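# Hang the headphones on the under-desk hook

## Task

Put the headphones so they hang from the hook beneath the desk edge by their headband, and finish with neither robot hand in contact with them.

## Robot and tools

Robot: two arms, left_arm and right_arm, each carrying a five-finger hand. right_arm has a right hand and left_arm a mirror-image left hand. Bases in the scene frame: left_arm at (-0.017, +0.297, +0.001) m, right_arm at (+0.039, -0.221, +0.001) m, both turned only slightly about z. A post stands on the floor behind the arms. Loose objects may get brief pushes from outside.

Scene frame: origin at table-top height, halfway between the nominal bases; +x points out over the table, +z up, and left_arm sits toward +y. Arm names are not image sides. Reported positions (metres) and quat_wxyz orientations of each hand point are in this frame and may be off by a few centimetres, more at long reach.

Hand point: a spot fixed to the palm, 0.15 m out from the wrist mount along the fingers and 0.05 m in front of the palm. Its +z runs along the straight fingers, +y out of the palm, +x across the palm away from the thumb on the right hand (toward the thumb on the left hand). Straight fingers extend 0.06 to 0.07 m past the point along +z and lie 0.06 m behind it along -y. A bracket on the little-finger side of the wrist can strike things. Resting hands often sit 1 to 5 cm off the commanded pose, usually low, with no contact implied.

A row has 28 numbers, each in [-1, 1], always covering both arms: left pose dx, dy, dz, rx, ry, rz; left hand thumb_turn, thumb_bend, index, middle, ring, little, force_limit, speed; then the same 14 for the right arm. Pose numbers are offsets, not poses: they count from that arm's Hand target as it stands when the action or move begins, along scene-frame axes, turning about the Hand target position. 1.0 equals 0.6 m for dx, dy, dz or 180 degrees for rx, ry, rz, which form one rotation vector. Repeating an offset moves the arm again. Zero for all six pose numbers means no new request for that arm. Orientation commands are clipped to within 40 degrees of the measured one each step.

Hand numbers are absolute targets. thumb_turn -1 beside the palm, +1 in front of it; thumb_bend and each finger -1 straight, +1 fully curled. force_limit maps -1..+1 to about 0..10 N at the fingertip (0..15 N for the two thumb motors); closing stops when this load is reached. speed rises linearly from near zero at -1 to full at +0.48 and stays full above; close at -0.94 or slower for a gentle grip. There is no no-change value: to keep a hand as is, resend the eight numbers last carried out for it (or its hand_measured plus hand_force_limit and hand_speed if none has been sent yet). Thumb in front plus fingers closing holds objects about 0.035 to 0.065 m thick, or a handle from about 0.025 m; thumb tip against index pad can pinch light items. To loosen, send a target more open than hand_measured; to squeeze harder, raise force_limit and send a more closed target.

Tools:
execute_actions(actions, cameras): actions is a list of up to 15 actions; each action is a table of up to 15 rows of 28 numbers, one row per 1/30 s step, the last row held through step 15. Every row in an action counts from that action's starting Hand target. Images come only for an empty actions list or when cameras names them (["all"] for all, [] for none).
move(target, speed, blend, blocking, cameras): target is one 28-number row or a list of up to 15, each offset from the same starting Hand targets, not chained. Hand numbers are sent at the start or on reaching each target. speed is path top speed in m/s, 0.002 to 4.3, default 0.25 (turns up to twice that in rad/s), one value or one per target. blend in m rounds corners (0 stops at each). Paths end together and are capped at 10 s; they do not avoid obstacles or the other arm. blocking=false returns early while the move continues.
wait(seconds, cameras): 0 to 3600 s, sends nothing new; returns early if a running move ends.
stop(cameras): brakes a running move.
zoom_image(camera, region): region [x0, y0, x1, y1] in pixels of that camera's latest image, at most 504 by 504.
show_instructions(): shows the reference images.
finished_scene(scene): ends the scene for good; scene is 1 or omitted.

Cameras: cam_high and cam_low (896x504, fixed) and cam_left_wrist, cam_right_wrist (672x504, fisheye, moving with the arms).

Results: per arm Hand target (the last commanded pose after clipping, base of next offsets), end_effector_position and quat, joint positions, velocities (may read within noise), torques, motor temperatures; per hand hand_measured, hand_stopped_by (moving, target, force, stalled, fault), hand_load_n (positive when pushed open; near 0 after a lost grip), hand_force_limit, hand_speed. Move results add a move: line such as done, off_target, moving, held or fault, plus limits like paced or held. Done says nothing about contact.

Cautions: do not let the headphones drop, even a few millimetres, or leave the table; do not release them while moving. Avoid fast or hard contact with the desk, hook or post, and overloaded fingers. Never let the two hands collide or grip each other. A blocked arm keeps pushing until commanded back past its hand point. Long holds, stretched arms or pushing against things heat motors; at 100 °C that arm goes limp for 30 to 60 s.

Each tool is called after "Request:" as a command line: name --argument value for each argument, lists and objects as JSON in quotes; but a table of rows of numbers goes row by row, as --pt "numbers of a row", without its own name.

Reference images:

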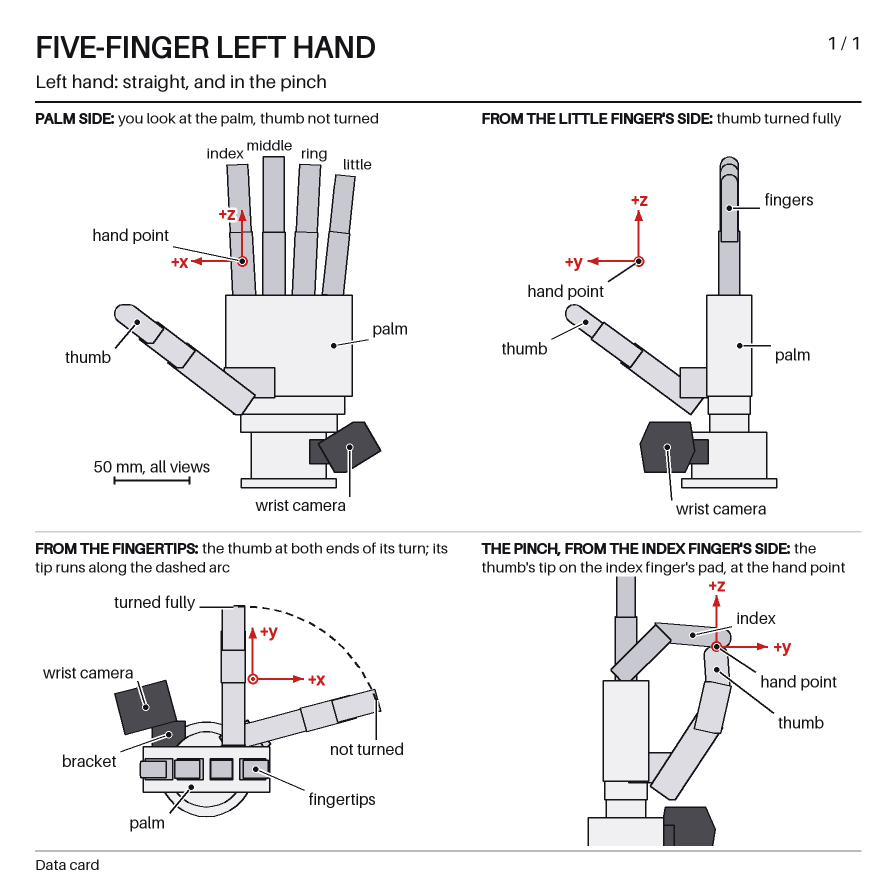

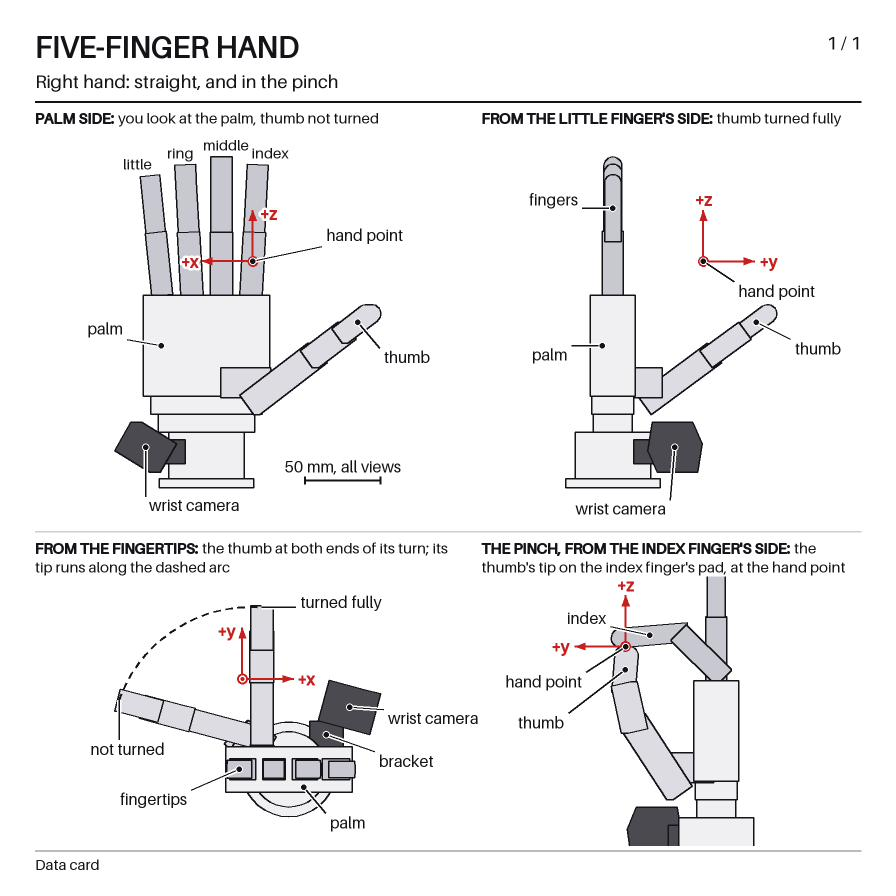

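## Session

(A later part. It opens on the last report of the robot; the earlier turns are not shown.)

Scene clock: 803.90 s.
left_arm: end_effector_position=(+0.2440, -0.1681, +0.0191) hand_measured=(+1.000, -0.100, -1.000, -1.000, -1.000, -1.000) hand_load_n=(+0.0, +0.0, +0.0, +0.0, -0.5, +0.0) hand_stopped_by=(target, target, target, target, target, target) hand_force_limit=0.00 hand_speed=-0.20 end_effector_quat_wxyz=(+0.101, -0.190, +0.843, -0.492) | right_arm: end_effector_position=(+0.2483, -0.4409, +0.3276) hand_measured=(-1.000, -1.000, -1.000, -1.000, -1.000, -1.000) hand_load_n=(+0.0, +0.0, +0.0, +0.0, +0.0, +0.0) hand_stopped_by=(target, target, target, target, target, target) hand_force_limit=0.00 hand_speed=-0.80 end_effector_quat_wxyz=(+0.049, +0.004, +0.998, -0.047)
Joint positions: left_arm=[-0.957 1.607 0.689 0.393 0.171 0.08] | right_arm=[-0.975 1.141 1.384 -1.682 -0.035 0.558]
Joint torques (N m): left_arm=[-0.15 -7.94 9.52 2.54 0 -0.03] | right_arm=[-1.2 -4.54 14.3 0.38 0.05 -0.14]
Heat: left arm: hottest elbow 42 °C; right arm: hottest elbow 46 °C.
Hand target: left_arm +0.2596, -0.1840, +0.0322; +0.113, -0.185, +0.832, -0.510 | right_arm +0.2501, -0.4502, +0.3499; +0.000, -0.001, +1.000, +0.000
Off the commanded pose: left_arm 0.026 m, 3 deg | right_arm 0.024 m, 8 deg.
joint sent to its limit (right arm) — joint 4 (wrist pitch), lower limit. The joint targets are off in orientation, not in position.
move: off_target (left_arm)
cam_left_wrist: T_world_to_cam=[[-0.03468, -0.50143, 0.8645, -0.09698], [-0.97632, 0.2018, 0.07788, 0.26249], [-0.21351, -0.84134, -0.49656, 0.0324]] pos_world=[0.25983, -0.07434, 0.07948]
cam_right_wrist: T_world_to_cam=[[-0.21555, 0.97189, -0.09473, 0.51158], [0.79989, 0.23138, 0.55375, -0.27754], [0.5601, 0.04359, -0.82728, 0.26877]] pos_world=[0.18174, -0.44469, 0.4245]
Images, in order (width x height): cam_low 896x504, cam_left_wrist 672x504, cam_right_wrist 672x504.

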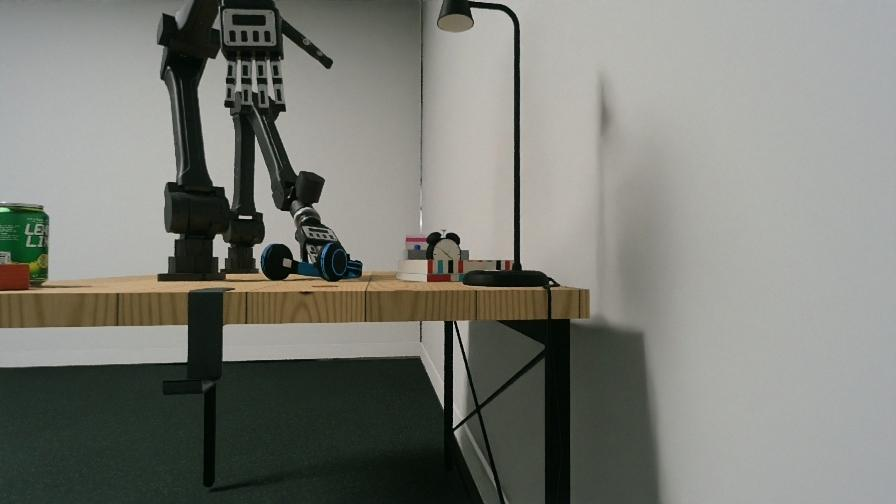

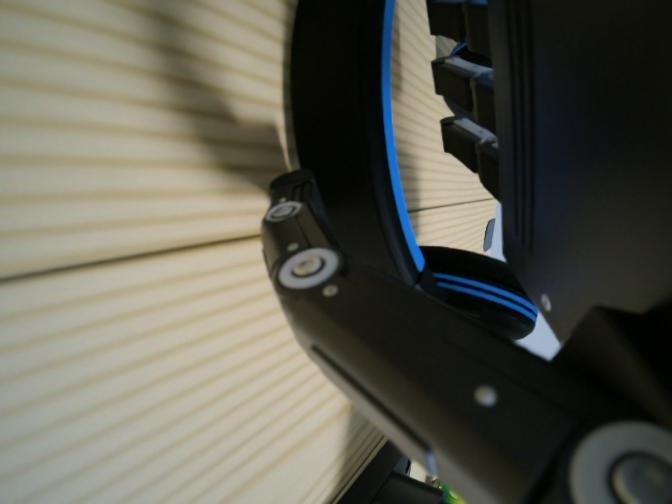

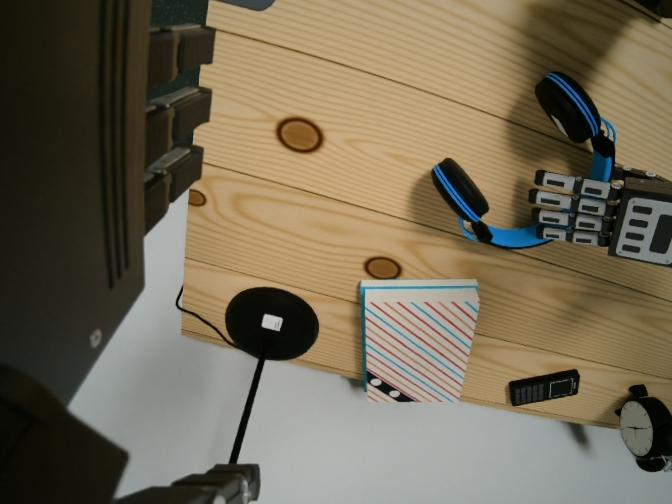

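Request:
move --target '[0.0083,-0.018,0.0067,0,0,0,1,-0.1,-1,-1,-1,-1,0,-0.2,0,0,0,0,0,0,-1,-1,-1,-1,-1,-1,0,-0.8]' --speed 0.05 --cameras '["cam_left_wrist"]'

Request:
zoom_image --camera "cam_left_wrist" --region '[190, 0, 540, 270]'

Scene clock: 824.33 s.
left_arm: end_effector_position=(+0.2521, -0.1778, +0.0234) hand_measured=(+1.000, -0.100, -1.000, -1.000, -1.000, -1.000) hand_load_n=(+0.0, +1.0, +0.0, +0.0, +0.0, +0.0) hand_stopped_by=(target, target, target, target, target, target) hand_force_limit=0.00 hand_speed=-0.20 end_effector_quat_wxyz=(+0.106, -0.190, +0.840, -0.497) | right_arm: end_effector_position=(+0.2483, -0.4409, +0.3276) hand_measured=(-1.000, -1.000, -1.000, -1.000, -1.000, -1.000) hand_load_n=(+0.0, +0.0, +0.0, +0.0, +0.0, +0.0) hand_stopped_by=(target, target, target, target, target, target) hand_force_limit=0.00 hand_speed=-0.80 end_effector_quat_wxyz=(+0.049, +0.004, +0.998, -0.047)
Joint positions: left_arm=[-0.957 1.623 0.718 0.393 0.167 0.08] | right_arm=[-0.975 1.141 1.384 -1.682 -0.035 0.558]
Joint torques (N m): left_arm=[-0.67 -8.29 10.21 1.87 0.01 -0.05] | right_arm=[-1.55 -4.78 14.31 0.42 0.08 -0.17]
Heat: left arm: hottest elbow 41 °C; right arm: hottest elbow 46 °C.
Hand target: left_arm +0.2645, -0.1948, +0.0362; +0.113, -0.185, +0.832, -0.510 | right_arm +0.2501, -0.4502, +0.3499; +0.000, -0.001, +1.000, +0.000
Off the commanded pose: left_arm 0.025 m, 2 deg | right_arm 0.024 m, 8 deg.
joint sent to its limit (right arm) — joint 4 (wrist pitch), lower limit. The joint targets are off in orientation, not in position.
move: off_target (left_arm)
cam_left_wrist: T_world_to_cam=[[-0.04103, -0.49352, 0.86876, -0.10234], [-0.97789, 0.19828, 0.06646, 0.2721], [-0.20506, -0.84683, -0.49075, 0.02479]] pos_world=[0.26697, -0.08347, 0.08299]

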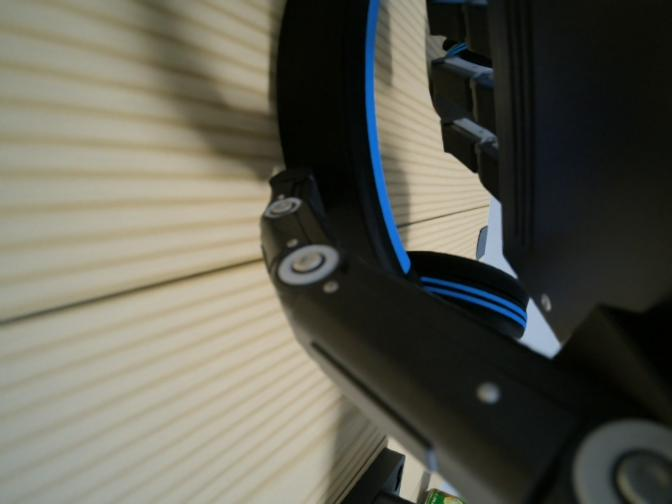

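Scaled by 1.440 from the camera's image (finer frame: 960x720).

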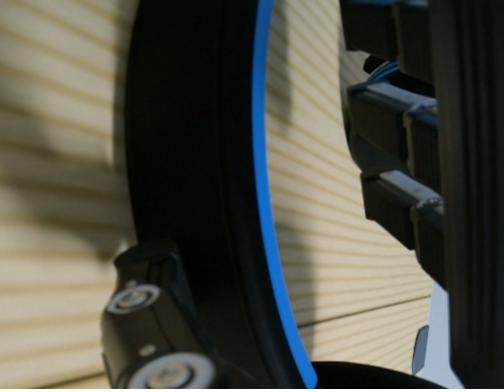

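Request:
move --target '[0,0,0,0,0,0,1,-0.1,0.35,0.35,0.3,-1,-0.4,-0.8,0,0,0,0,0,0,-1,-1,-1,-1,-1,-1,0,-0.8]' --cameras '["all"]'

Request:
zoom_image --camera "cam_right_wrist" --region '[400, 40, 672, 280]'

Scene clock: 843.30 s.
left_arm: end_effector_position=(+0.2565, -0.1843, +0.0306) hand_measured=(+1.000, -0.100, -0.004, -0.022, -0.152, -1.000) hand_load_n=(+0.0, +2.5, +4.0, +4.0, +0.0, +0.0) hand_stopped_by=(target, target, force, force, force, target) hand_force_limit=-0.40 hand_speed=-0.80 end_effector_quat_wxyz=(+0.108, -0.188, +0.836, -0.504) | right_arm: end_effector_position=(+0.2483, -0.4409, +0.3276) hand_measured=(-1.000, -1.000, -1.000, -1.000, -1.000, -1.000) hand_load_n=(+0.0, +0.0, +0.0, +0.0, +0.0, +0.0) hand_stopped_by=(target, target, target, target, target, target) hand_force_limit=0.00 hand_speed=-0.80 end_effector_quat_wxyz=(+0.049, +0.004, +0.998, -0.047)
Joint positions: left_arm=[-0.957 1.623 0.734 0.393 0.168 0.08] | right_arm=[-0.975 1.141 1.384 -1.682 -0.035 0.558]
Joint torques (N m): left_arm=[-0.67 -8.23 9.06 1.85 -0.04 -0.06] | right_arm=[-0.32 -5.07 14.45 0.27 0.06 -0.22]
Heat: left arm: hottest elbow 40 °C; right arm: hottest elbow 46 °C.
Hand target: left_arm +0.2645, -0.1947, +0.0361; +0.113, -0.185, +0.832, -0.510 | right_arm +0.2501, -0.4502, +0.3499; +0.000, -0.001, +1.000, +0.000
Off the commanded pose: left_arm 0.014 m, 1 deg | right_arm 0.024 m, 8 deg.
joint sent to its limit (right arm) — joint 4 (wrist pitch), lower limit. The joint targets are off in orientation, not in position.
move: done
cam_left_wrist: T_world_to_cam=[[-0.04949, -0.48149, 0.87505, -0.10739], [-0.97825, 0.20007, 0.05476, 0.27796], [-0.20144, -0.85331, -0.48092, 0.02134]] pos_world=[0.2709, -0.08911, 0.08901]
cam_right_wrist: T_world_to_cam=[[-0.21555, 0.97189, -0.09473, 0.51158], [0.79989, 0.23138, 0.55375, -0.27754], [0.5601, 0.04359, -0.82728, 0.26877]] pos_world=[0.18174, -0.44469, 0.4245]

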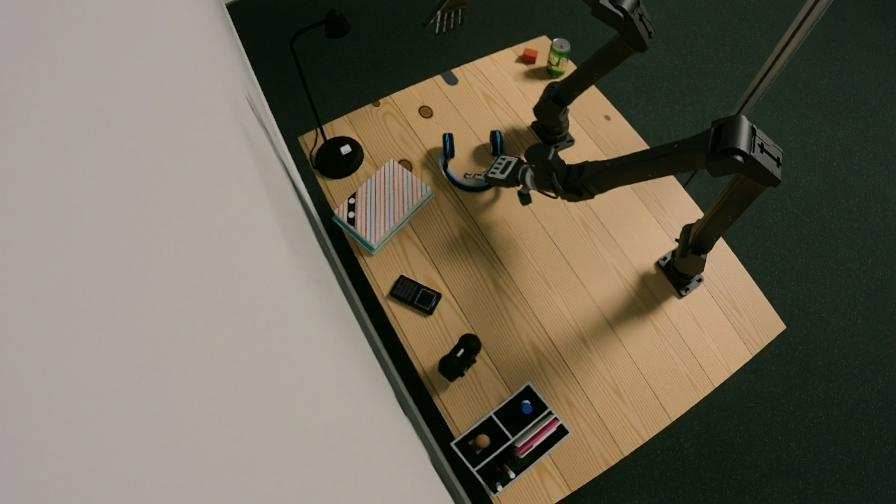

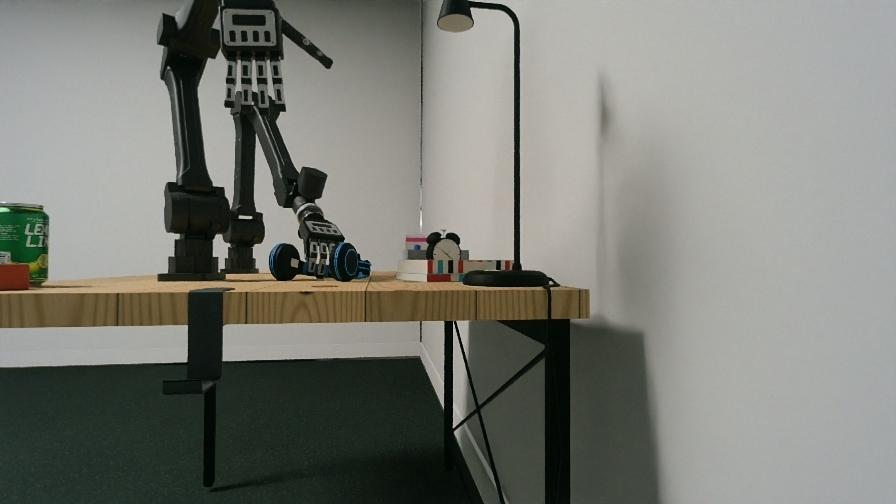

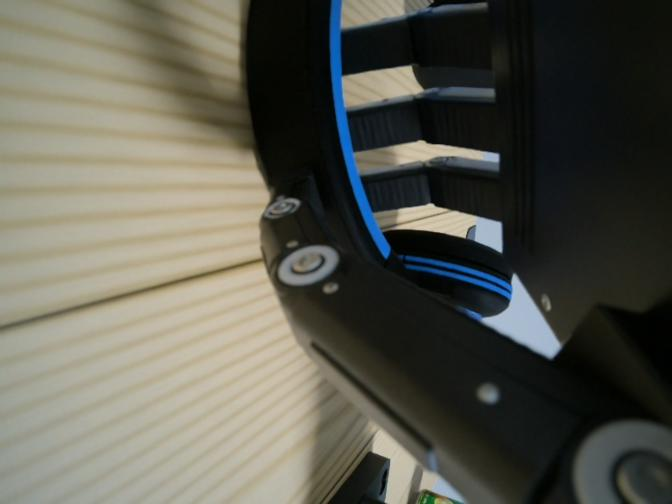

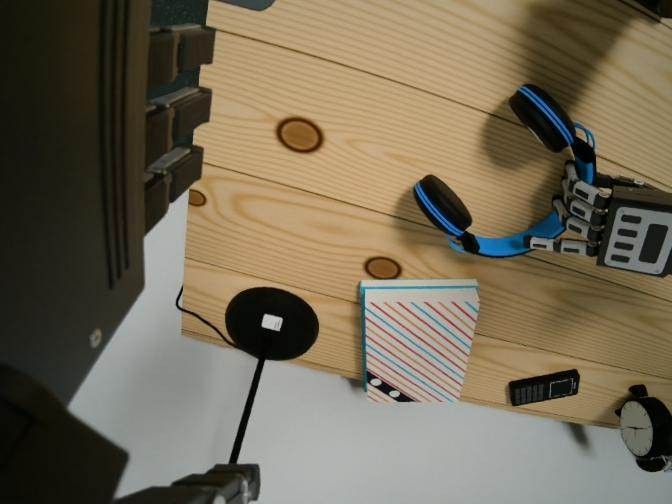

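Scaled by 1.853 from the camera's image (finer frame: 960x720).

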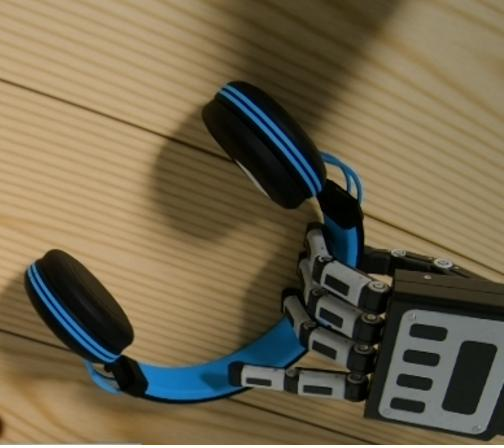

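Request:
zoom_image --camera "cam_high" --region '[420, 100, 580, 220]'

Request:
zoom_image --camera "cam_low" --region '[250, 200, 400, 300]'

Scaled by 3.150 from the camera's image (finer frame: 1280x720).

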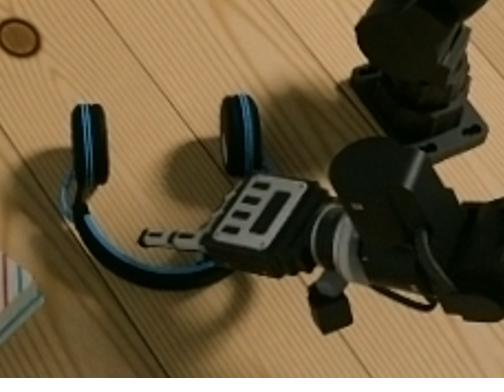

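Scaled by 3.360 from the camera's image (finer frame: 1280x720).

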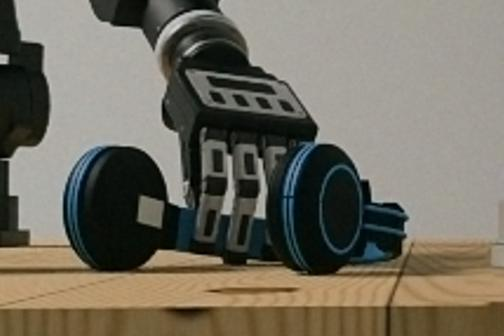

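Request:
move --target '[0,0,0,0,0,0,1,-0.1,0.25,0.25,0.15,-1,0.2,-0.85,0,0,0,0,0,0,-1,-1,-1,-1,-1,-1,0,-0.8]' --cameras '[]'

Request:
move --target '[0,0,0.05,0,0,0,1,-0.1,0.25,0.25,0.15,-1,0.2,-0.85,0,0,0,0,0,0,-1,-1,-1,-1,-1,-1,0,-0.8]' --speed 0.05 --cameras '["all"]'

Request:
zoom_image --camera "cam_low" --region '[250, 200, 400, 300]'

Scene clock: 1013.63 s.
left_arm: end_effector_position=(+0.2566, -0.1848, +0.0311) hand_measured=(+1.000, -0.102, +0.006, -0.012, -0.112, -1.000) hand_load_n=(+0.0, +7.0, +6.0, +4.5, +4.5, +0.0) hand_stopped_by=(target, target, force, force, force, target) hand_force_limit=0.20 hand_speed=-0.85 end_effector_quat_wxyz=(+0.108, -0.188, +0.836, -0.504) | right_arm: end_effector_position=(+0.2483, -0.4409, +0.3276) hand_measured=(-1.000, -1.000, -1.000, -1.000, -1.000, -1.000) hand_load_n=(+0.0, +0.0, +0.0, +0.0, +0.0, +0.0) hand_stopped_by=(target, target, target, target, target, target) hand_force_limit=0.00 hand_speed=-0.80 end_effector_quat_wxyz=(+0.049, +0.004, +0.998, -0.047)
Joint positions: left_arm=[-0.957 1.623 0.736 0.393 0.169 0.08] | right_arm=[-0.975 1.141 1.384 -1.682 -0.035 0.558]
Joint torques (N m): left_arm=[-0.62 -8.23 8.96 1.87 -0.08 -0.06] | right_arm=[-1.44 -3.49 14.54 0.28 -0.01 -0.23]
Heat: left arm: hottest elbow 39 °C; right arm: hottest elbow 47 °C.
Hand target: left_arm +0.2645, -0.1948, +0.0363; +0.113, -0.184, +0.832, -0.510 | right_arm +0.2501, -0.4502, +0.3499; +0.000, -0.001, +1.000, +0.000
Off the commanded pose: left_arm 0.014 m, 1 deg | right_arm 0.024 m, 8 deg.
joint sent to its limit (right arm) — joint 4 (wrist pitch), lower limit. The joint targets are off in orientation, not in position.
move: done

Scene clock: 1014.70 s.
left_arm: end_effector_position=(+0.2544, -0.1808, +0.0415) hand_measured=(+1.000, -0.102, +0.006, -0.012, -0.112, -1.000) hand_load_n=(+0.0, +6.0, +5.5, +2.5, +2.0, +0.0) hand_stopped_by=(target, target, force, force, force, target) hand_force_limit=0.20 hand_speed=-0.85 end_effector_quat_wxyz=(+0.104, -0.191, +0.842, -0.493) | right_arm: end_effector_position=(+0.2483, -0.4409, +0.3276) hand_measured=(-1.000, -1.000, -1.000, -1.000, -1.000, -1.000) hand_load_n=(+0.0, +0.0, +0.0, +0.0, +0.0, +0.0) hand_stopped_by=(target, target, target, target, target, target) hand_force_limit=0.00 hand_speed=-0.80 end_effector_quat_wxyz=(+0.049, +0.004, +0.998, -0.047)
Joint positions: left_arm=[-0.957 1.585 0.748 0.315 0.166 0.08] | right_arm=[-0.975 1.141 1.384 -1.682 -0.035 0.558]
Joint torques (N m): left_arm=[-0.67 -10.58 10.15 1.31 0.02 -0.06] | right_arm=[-0.15 -4.25 14.46 0.34 0.03 -0.24]
Heat: left arm: hottest elbow 39 °C; right arm: hottest elbow 47 °C.
Hand target: left_arm +0.2645, -0.1948, +0.0661; +0.113, -0.185, +0.832, -0.510 | right_arm +0.2501, -0.4502, +0.3499; +0.000, -0.001, +1.000, +0.000
Off the commanded pose: left_arm 0.030 m, 3 deg | right_arm 0.024 m, 8 deg.
joint sent to its limit (right arm) — joint 4 (wrist pitch), lower limit. The joint targets are off in orientation, not in position.
move: off_target (left_arm)
cam_left_wrist: T_world_to_cam=[[-0.03642, -0.50003, 0.86524, -0.12164], [-0.97759, 0.19745, 0.07296, 0.27317], [-0.20732, -0.8432, -0.49602, 0.03299]] pos_world=[0.26946, -0.08695, 0.10168]
cam_right_wrist: T_world_to_cam=[[-0.21555, 0.97189, -0.09473, 0.51158], [0.79989, 0.23138, 0.55375, -0.27754], [0.5601, 0.04359, -0.82728, 0.26877]] pos_world=[0.18174, -0.44469, 0.4245]

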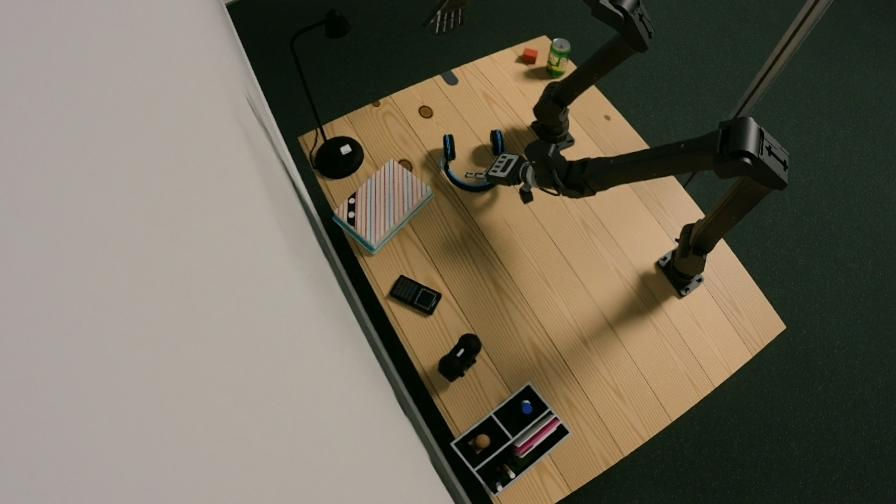

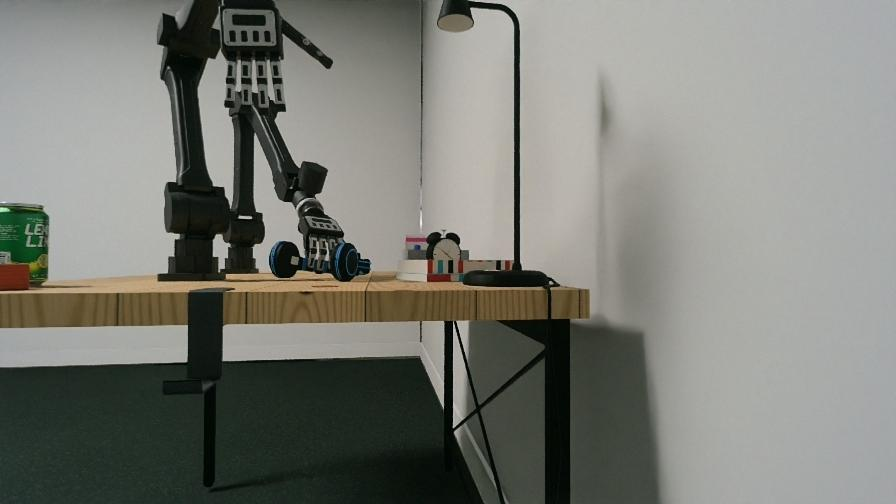

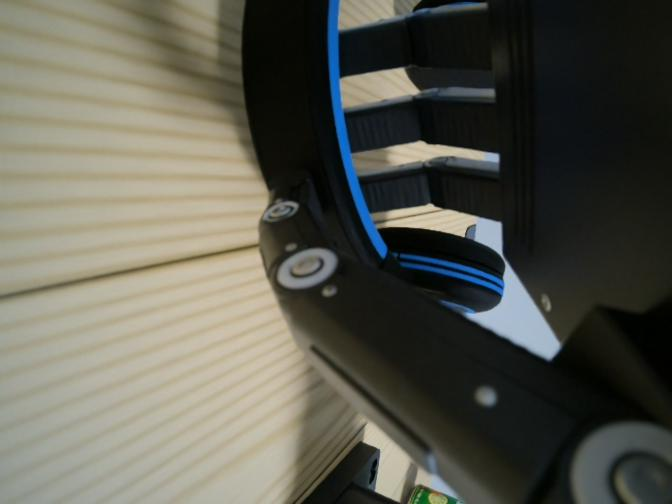

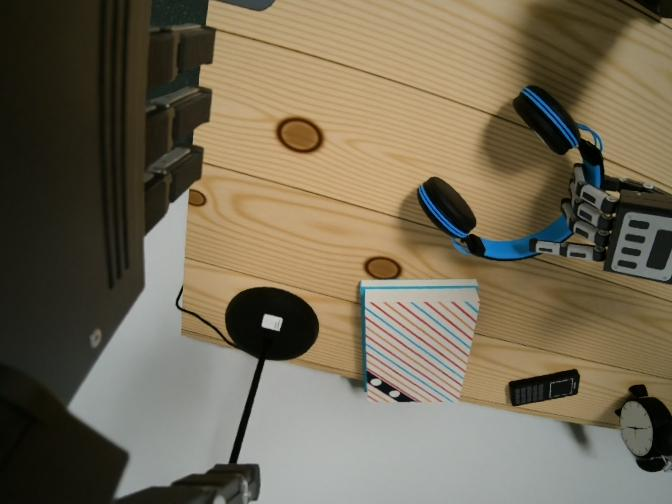

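Scaled by 3.360 from the camera's image (finer frame: 1280x720).

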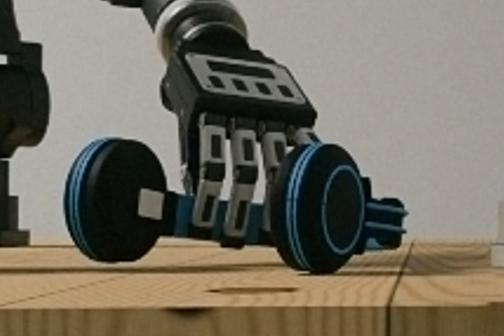

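Request:
move --target '[0,0.01,0.07,0,0,0,1,-0.1,0.25,0.25,0.15,-1,0.2,-0.85,0,0,0,0,0,0,-1,-1,-1,-1,-1,-1,0,-0.8]' --speed 0.05 --cameras '["all"]'

Request:
zoom_image --camera "cam_low" --region '[250, 180, 400, 300]'

Scene clock: 1025.77 s.
left_arm: end_effector_position=(+0.2487, -0.1741, +0.0748) hand_measured=(+1.000, -0.100, +0.008, -0.012, -0.112, -1.000) hand_load_n=(+0.0, +2.5, +2.0, +0.0, +0.5, +0.0) hand_stopped_by=(target, target, force, force, force, target) hand_force_limit=0.20 hand_speed=-0.85 end_effector_quat_wxyz=(+0.100, -0.191, +0.847, -0.486) | right_arm: end_effector_position=(+0.2483, -0.4409, +0.3276) hand_measured=(-1.000, -1.000, -1.000, -1.000, -1.000, -1.000) hand_load_n=(+0.0, +0.0, +0.0, +0.0, +0.0, +0.0) hand_stopped_by=(target, target, target, target, target, target) hand_force_limit=0.00 hand_speed=-0.80 end_effector_quat_wxyz=(+0.049, +0.004, +0.998, -0.047)
Joint positions: left_arm=[-0.957 1.489 0.769 0.18 0.17 0.081] | right_arm=[-0.975 1.141 1.384 -1.682 -0.035 0.558]
Joint torques (N m): left_arm=[0.03 -10.4 11.71 1.43 0.14 -0.03] | right_arm=[-1.44 -3.72 14.37 0.35 0.07 -0.15]
Heat: left arm: hottest elbow 40 °C; right arm: hottest elbow 47 °C.
Hand target: left_arm +0.2645, -0.1888, +0.1082; +0.113, -0.185, +0.832, -0.510 | right_arm +0.2501, -0.4502, +0.3499; +0.000, -0.001, +1.000, +0.000
Off the commanded pose: left_arm 0.040 m, 4 deg | right_arm 0.024 m, 8 deg.
joint sent to its limit (right arm) — joint 4 (wrist pitch), lower limit. The joint targets are off in orientation, not in position.
move: off_target (left_arm)
cam_left_wrist: T_world_to_cam=[[-0.02878, -0.51237, 0.85828, -0.1508], [-0.9758, 0.20059, 0.08702, 0.26292], [-0.21675, -0.83501, -0.50575, 0.05857]] pos_world=[0.26491, -0.0811, 0.13616]
cam_right_wrist: T_world_to_cam=[[-0.21555, 0.97189, -0.09473, 0.51158], [0.79989, 0.23138, 0.55375, -0.27754], [0.5601, 0.04359, -0.82728, 0.26877]] pos_world=[0.18174, -0.44469, 0.4245]

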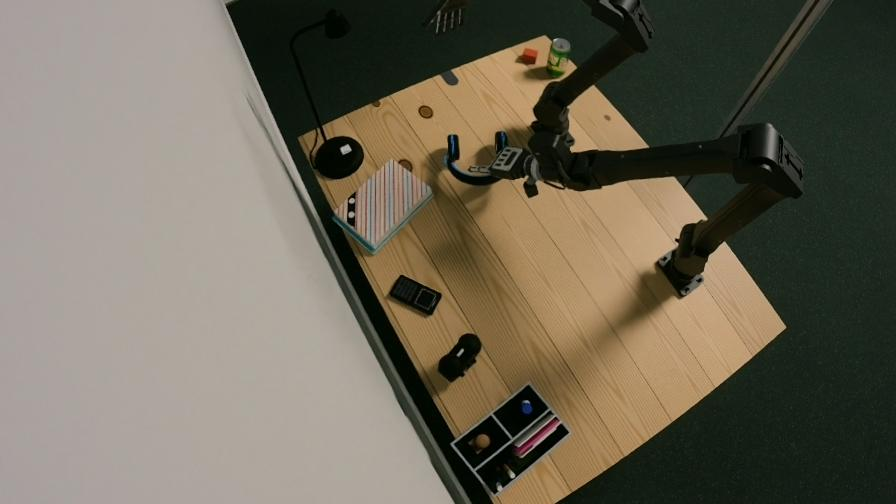

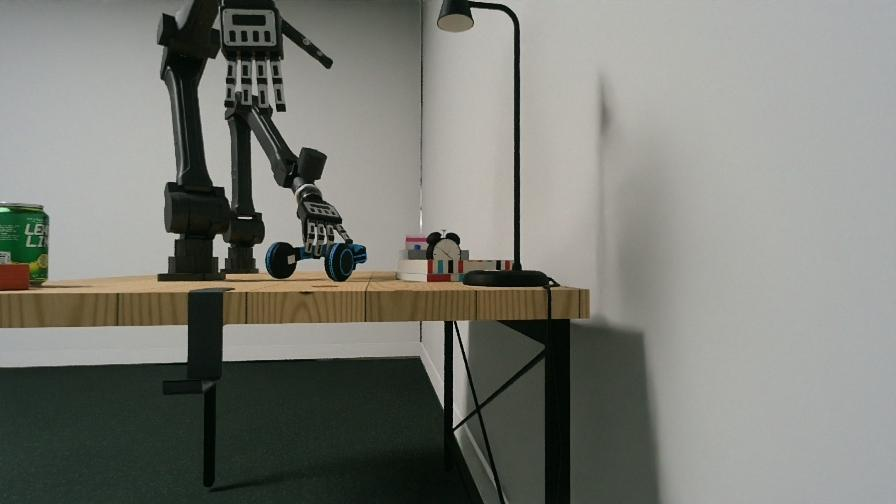

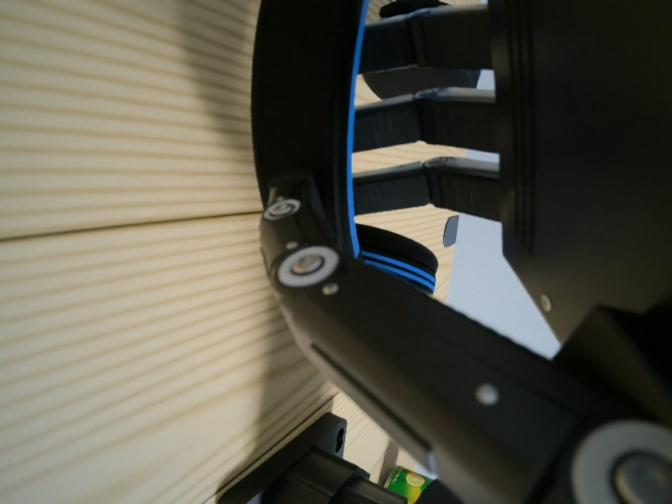

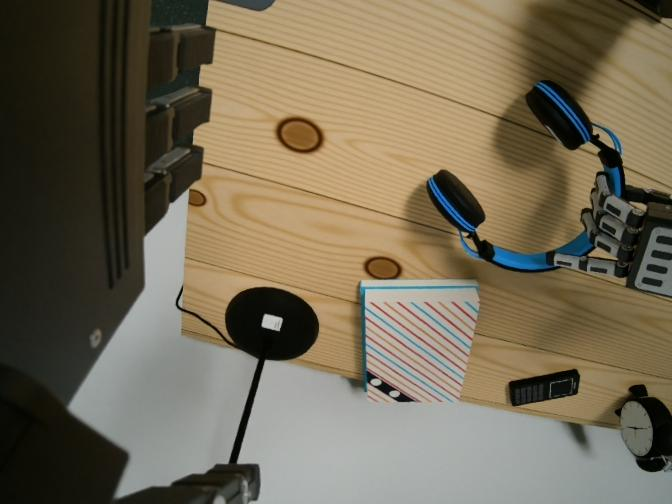

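Scaled by 3.360 from the camera's image (finer frame: 1280x720).

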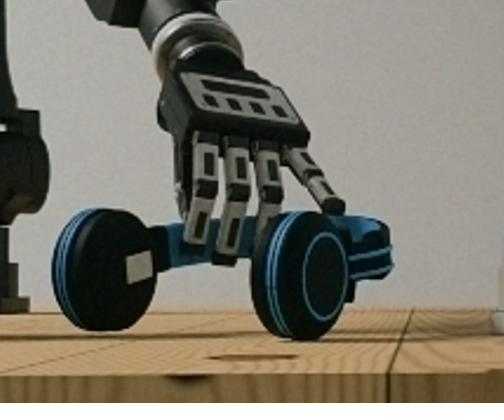

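Request:
move --target '[0,0,0,0,0,0,1,-0.1,0.3,0.3,0.2,-1,0.3,-0.85,0,0,0,0,0,0,-1,-1,-1,-1,-1,-1,0,-0.8]' --cameras '[]'

Request:
move --target '[0,0,0.05,0,0,0,1,-0.1,0.3,0.3,0.2,-1,0.3,-0.85,0,0,0,0,0,0,-1,-1,-1,-1,-1,-1,0,-0.8]' --speed 0.05 --cameras '["cam_low","cam_left_wrist","cam_right_wrist"]'

Request:
zoom_image --camera "cam_low" --region '[250, 180, 400, 300]'

Scene clock: 1049.57 s.
left_arm: end_effector_position=(+0.2482, -0.1740, +0.0748) hand_measured=(+1.000, -0.102, +0.032, +0.040, -0.046, -1.000) hand_load_n=(+1.5, +10.5, +8.5, +6.0, +5.5, +0.0) hand_stopped_by=(target, target, force, force, force, target) hand_force_limit=0.30 hand_speed=-0.85 end_effector_quat_wxyz=(+0.099, -0.191, +0.847, -0.486) | right_arm: end_effector_position=(+0.2483, -0.4409, +0.3276) hand_measured=(-1.000, -1.000, -1.000, -1.000, -1.000, -1.000) hand_load_n=(+0.0, +0.0, +0.0, +0.0, +0.0, +0.0) hand_stopped_by=(target, target, target, target, target, target) hand_force_limit=0.00 hand_speed=-0.80 end_effector_quat_wxyz=(+0.049, +0.004, +0.998, -0.047)
Joint positions: left_arm=[-0.957 1.489 0.769 0.179 0.173 0.082] | right_arm=[-0.975 1.141 1.384 -1.682 -0.035 0.558]
Joint torques (N m): left_arm=[-0.03 -10.34 11.69 1.47 0.04 -0.04] | right_arm=[-0.67 -4.72 14.57 0.06 0 -0.21]
Heat: left arm: hottest elbow 40 °C; right arm: hottest elbow 48 °C.
Hand target: left_arm +0.2645, -0.1888, +0.1081; +0.113, -0.185, +0.832, -0.510 | right_arm +0.2501, -0.4502, +0.3499; +0.000, -0.001, +1.000, +0.000
Off the commanded pose: left_arm 0.040 m, 4 deg | right_arm 0.024 m, 8 deg.
joint sent to its limit (right arm) — joint 4 (wrist pitch), lower limit. The joint targets are off in orientation, not in position.
move: done

Scene clock: 1050.63 s.
left_arm: end_effector_position=(+0.2464, -0.1712, +0.0961) hand_measured=(+1.000, -0.102, +0.030, +0.042, -0.046, -1.000) hand_load_n=(+2.0, +8.0, +10.5, +0.0, +4.5, +0.0) hand_stopped_by=(target, target, force, force, force, target) hand_force_limit=0.30 hand_speed=-0.85 end_effector_quat_wxyz=(+0.096, -0.193, +0.851, -0.479) | right_arm: end_effector_position=(+0.2483, -0.4409, +0.3276) hand_measured=(-1.000, -1.000, -1.000, -1.000, -1.000, -1.000) hand_load_n=(+0.5, +0.0, +0.0, +0.0, +0.0, +0.0) hand_stopped_by=(target, target, target, target, target, target) hand_force_limit=0.00 hand_speed=-0.80 end_effector_quat_wxyz=(+0.049, +0.004, +0.998, -0.047)
Joint positions: left_arm=[-0.957 1.44 0.798 0.082 0.171 0.082] | right_arm=[-0.975 1.141 1.384 -1.682 -0.035 0.558]
Joint torques (N m): left_arm=[0.09 -10.58 12.88 1.59 0.09 -0.03] | right_arm=[-1.03 -4.95 14.26 0.09 0 -0.16]
Heat: left arm: hottest elbow 40 °C; right arm: hottest elbow 48 °C.
Hand target: left_arm +0.2645, -0.1889, +0.1383; +0.113, -0.185, +0.832, -0.511 | right_arm +0.2501, -0.4502, +0.3499; +0.000, -0.001, +1.000, +0.000
Off the commanded pose: left_arm 0.049 m, 5 deg | right_arm 0.024 m, 8 deg.
joint sent to its limit (right arm) — joint 4 (wrist pitch), lower limit. The joint targets are off in orientation, not in position.
move: off_target (left_arm)
cam_left_wrist: T_world_to_cam=[[-0.02011, -0.52548, 0.85057, -0.17137], [-0.9745, 0.20046, 0.10081, 0.25664], [-0.22348, -0.82685, -0.51611, 0.07528]] pos_world=[0.26348, -0.07925, 0.15875]
cam_right_wrist: T_world_to_cam=[[-0.21555, 0.97189, -0.09473, 0.51158], [0.79989, 0.23138, 0.55375, -0.27754], [0.5601, 0.04359, -0.82728, 0.26877]] pos_world=[0.18174, -0.44469, 0.4245]

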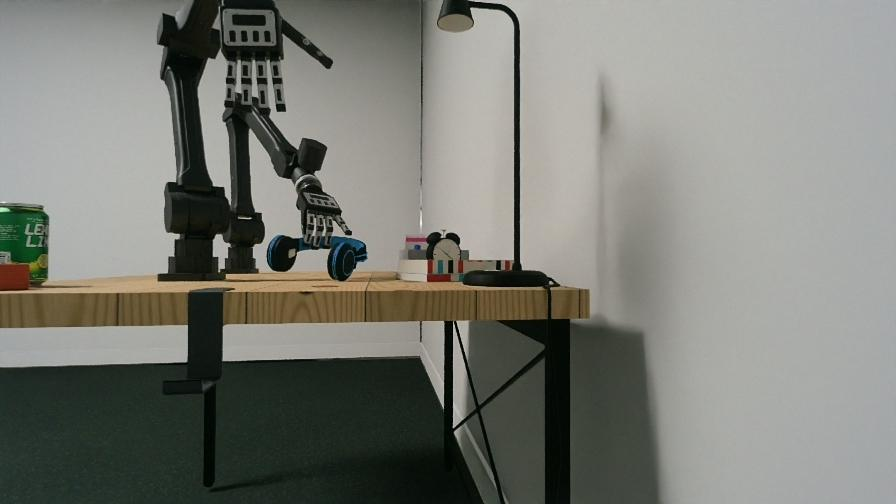

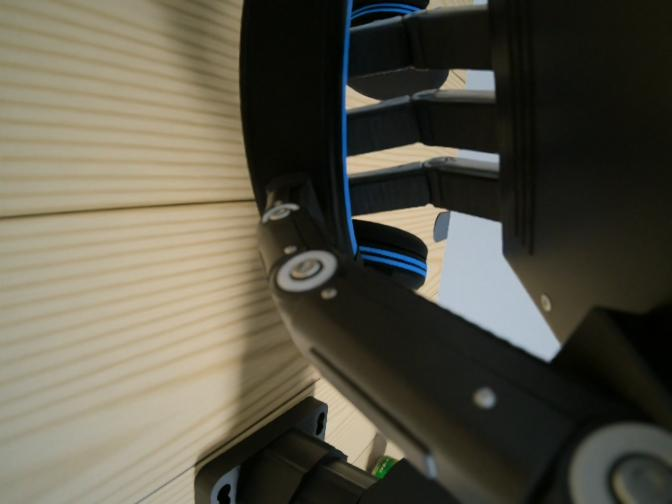

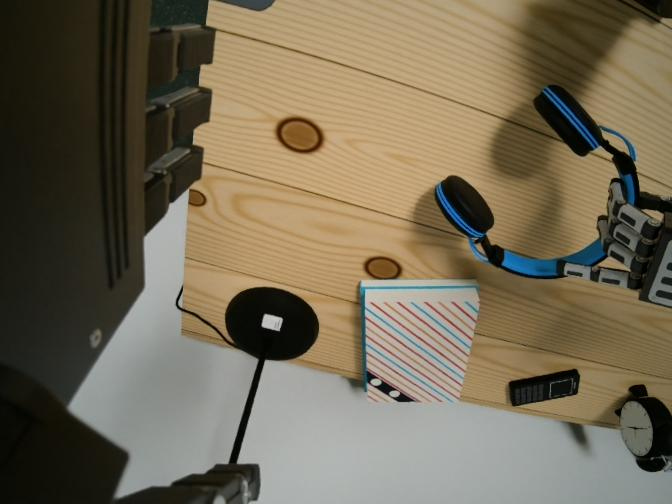

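Scaled by 3.360 from the camera's image (finer frame: 1280x720).

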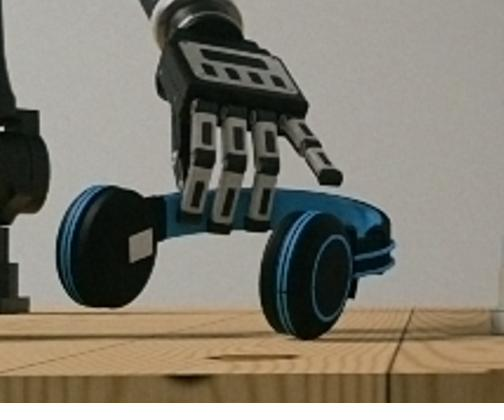

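Request:
move --pt "0 0 0.055 0 0 0 1 -0.1 0.3 0.3 0.2 -1 0.3 -0.85 0 0 0 0 0 0 -1 -1 -1 -1 -1 -1 0 -0.8" --pt "0.2008 0.165 0.06 0 0 0.3556 1 -0.1 0.3 0.3 0.2 -1 0.3 -0.85 0 0 0 0 0 0 -1 -1 -1 -1 -1 -1 0 -0.8" --speed '[0.05,0.08]' --blend '[0.015,0]' --cameras '["all"]'

Request:
zoom_image --camera "cam_low" --region '[250, 180, 450, 300]'

Scene clock: 1140.00 s.
left_arm: end_effector_position=(+0.3674, -0.0731, +0.1438) hand_measured=(+1.000, -0.102, +0.030, +0.042, -0.046, -1.000) hand_load_n=(+2.0, +9.5, +11.0, +0.0, +7.0, +0.0) hand_stopped_by=(target, target, force, force, force, target) hand_force_limit=0.30 hand_speed=-0.85 end_effector_quat_wxyz=(-0.368, +0.587, -0.631, +0.348) | right_arm: end_effector_position=(+0.2483, -0.4409, +0.3276) hand_measured=(-1.000, -1.000, -1.000, -1.000, -1.000, -1.000) hand_load_n=(+0.0, +0.0, +0.0, +0.0, +0.0, +0.0) hand_stopped_by=(target, target, target, target, target, target) hand_force_limit=0.00 hand_speed=-0.80 end_effector_quat_wxyz=(+0.049, +0.004, +0.998, -0.047)
Joint positions: left_arm=[-0.957 1.406 0.936 -0.288 -0.784 -0.524] | right_arm=[-0.975 1.141 1.384 -1.682 -0.035 0.558]
Joint torques (N m): left_arm=[-0.03 -8 13.9 1.31 -0.68 -0.25] | right_arm=[-1.38 -3.84 14.54 0.13 0.02 -0.2]
Heat: left arm: hottest elbow 45 °C; right arm: hottest elbow 48 °C.
Hand target: left_arm +0.3850, -0.0899, +0.1744; -0.367, +0.598, -0.608, +0.373 | right_arm +0.2501, -0.4502, +0.3499; +0.000, -0.001, +1.000, +0.000
Off the commanded pose: left_arm 0.039 m, 4 deg | right_arm 0.024 m, 8 deg.
joint sent to its limit (right arm) — joint 4 (wrist pitch), lower limit. The joint targets are off in orientation, not in position.
move: off_target (left_arm)
cam_left_wrist: T_world_to_cam=[[0.42128, -0.32184, 0.84791, -0.30492], [-0.62494, -0.78054, 0.01423, 0.16227], [0.65724, -0.53589, -0.52995, -0.09225]] pos_world=[0.2905, -0.02091, 0.20734]
cam_right_wrist: T_world_to_cam=[[-0.21555, 0.97189, -0.09473, 0.51158], [0.79989, 0.23138, 0.55375, -0.27754], [0.5601, 0.04359, -0.82728, 0.26877]] pos_world=[0.18174, -0.44469, 0.4245]

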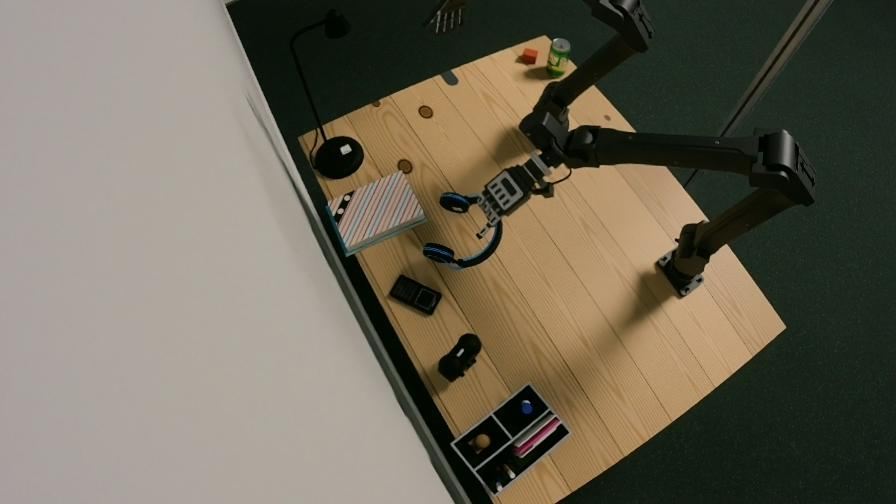

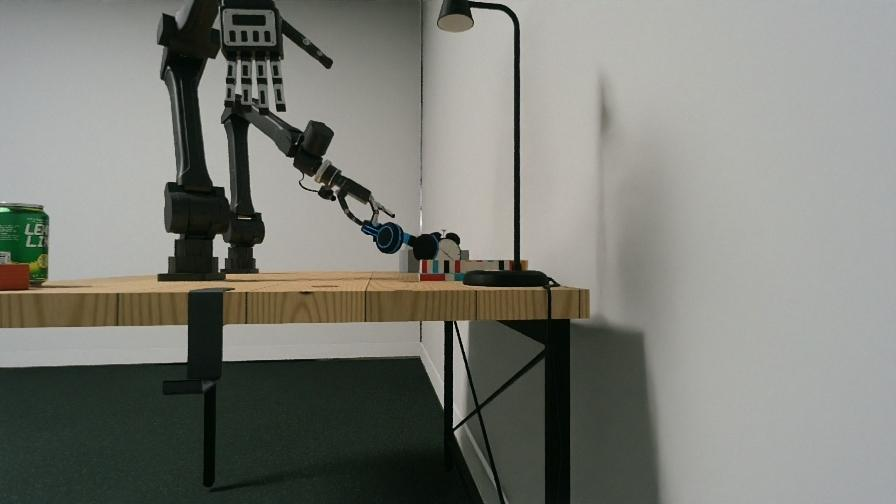

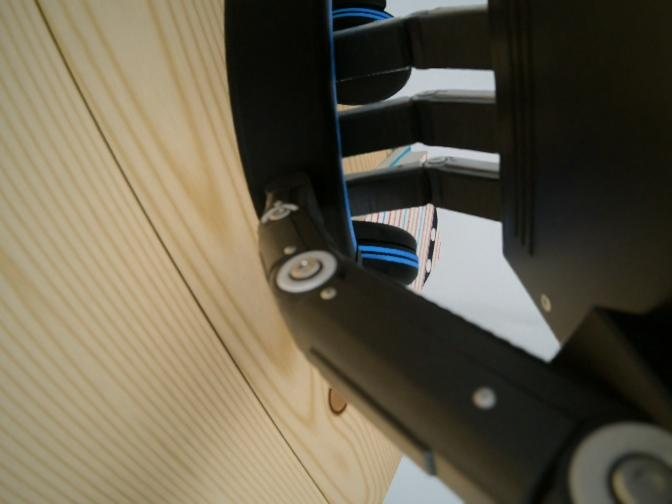

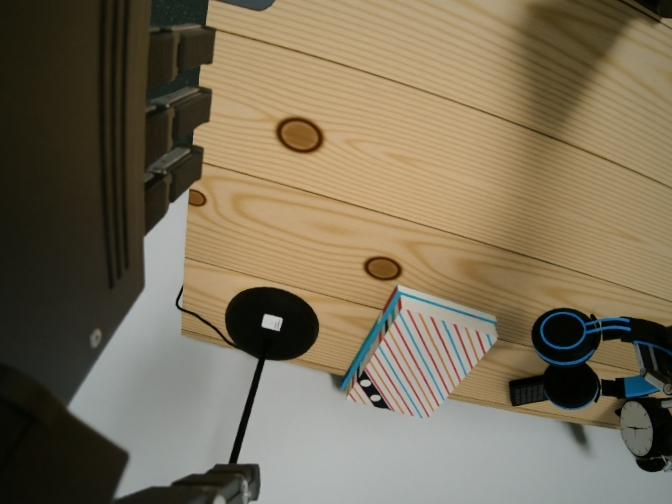

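Scaled by 2.520 from the camera's image (finer frame: 1280x720).

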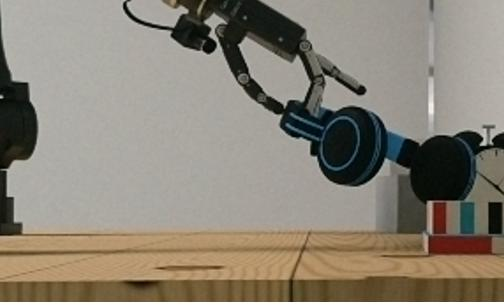

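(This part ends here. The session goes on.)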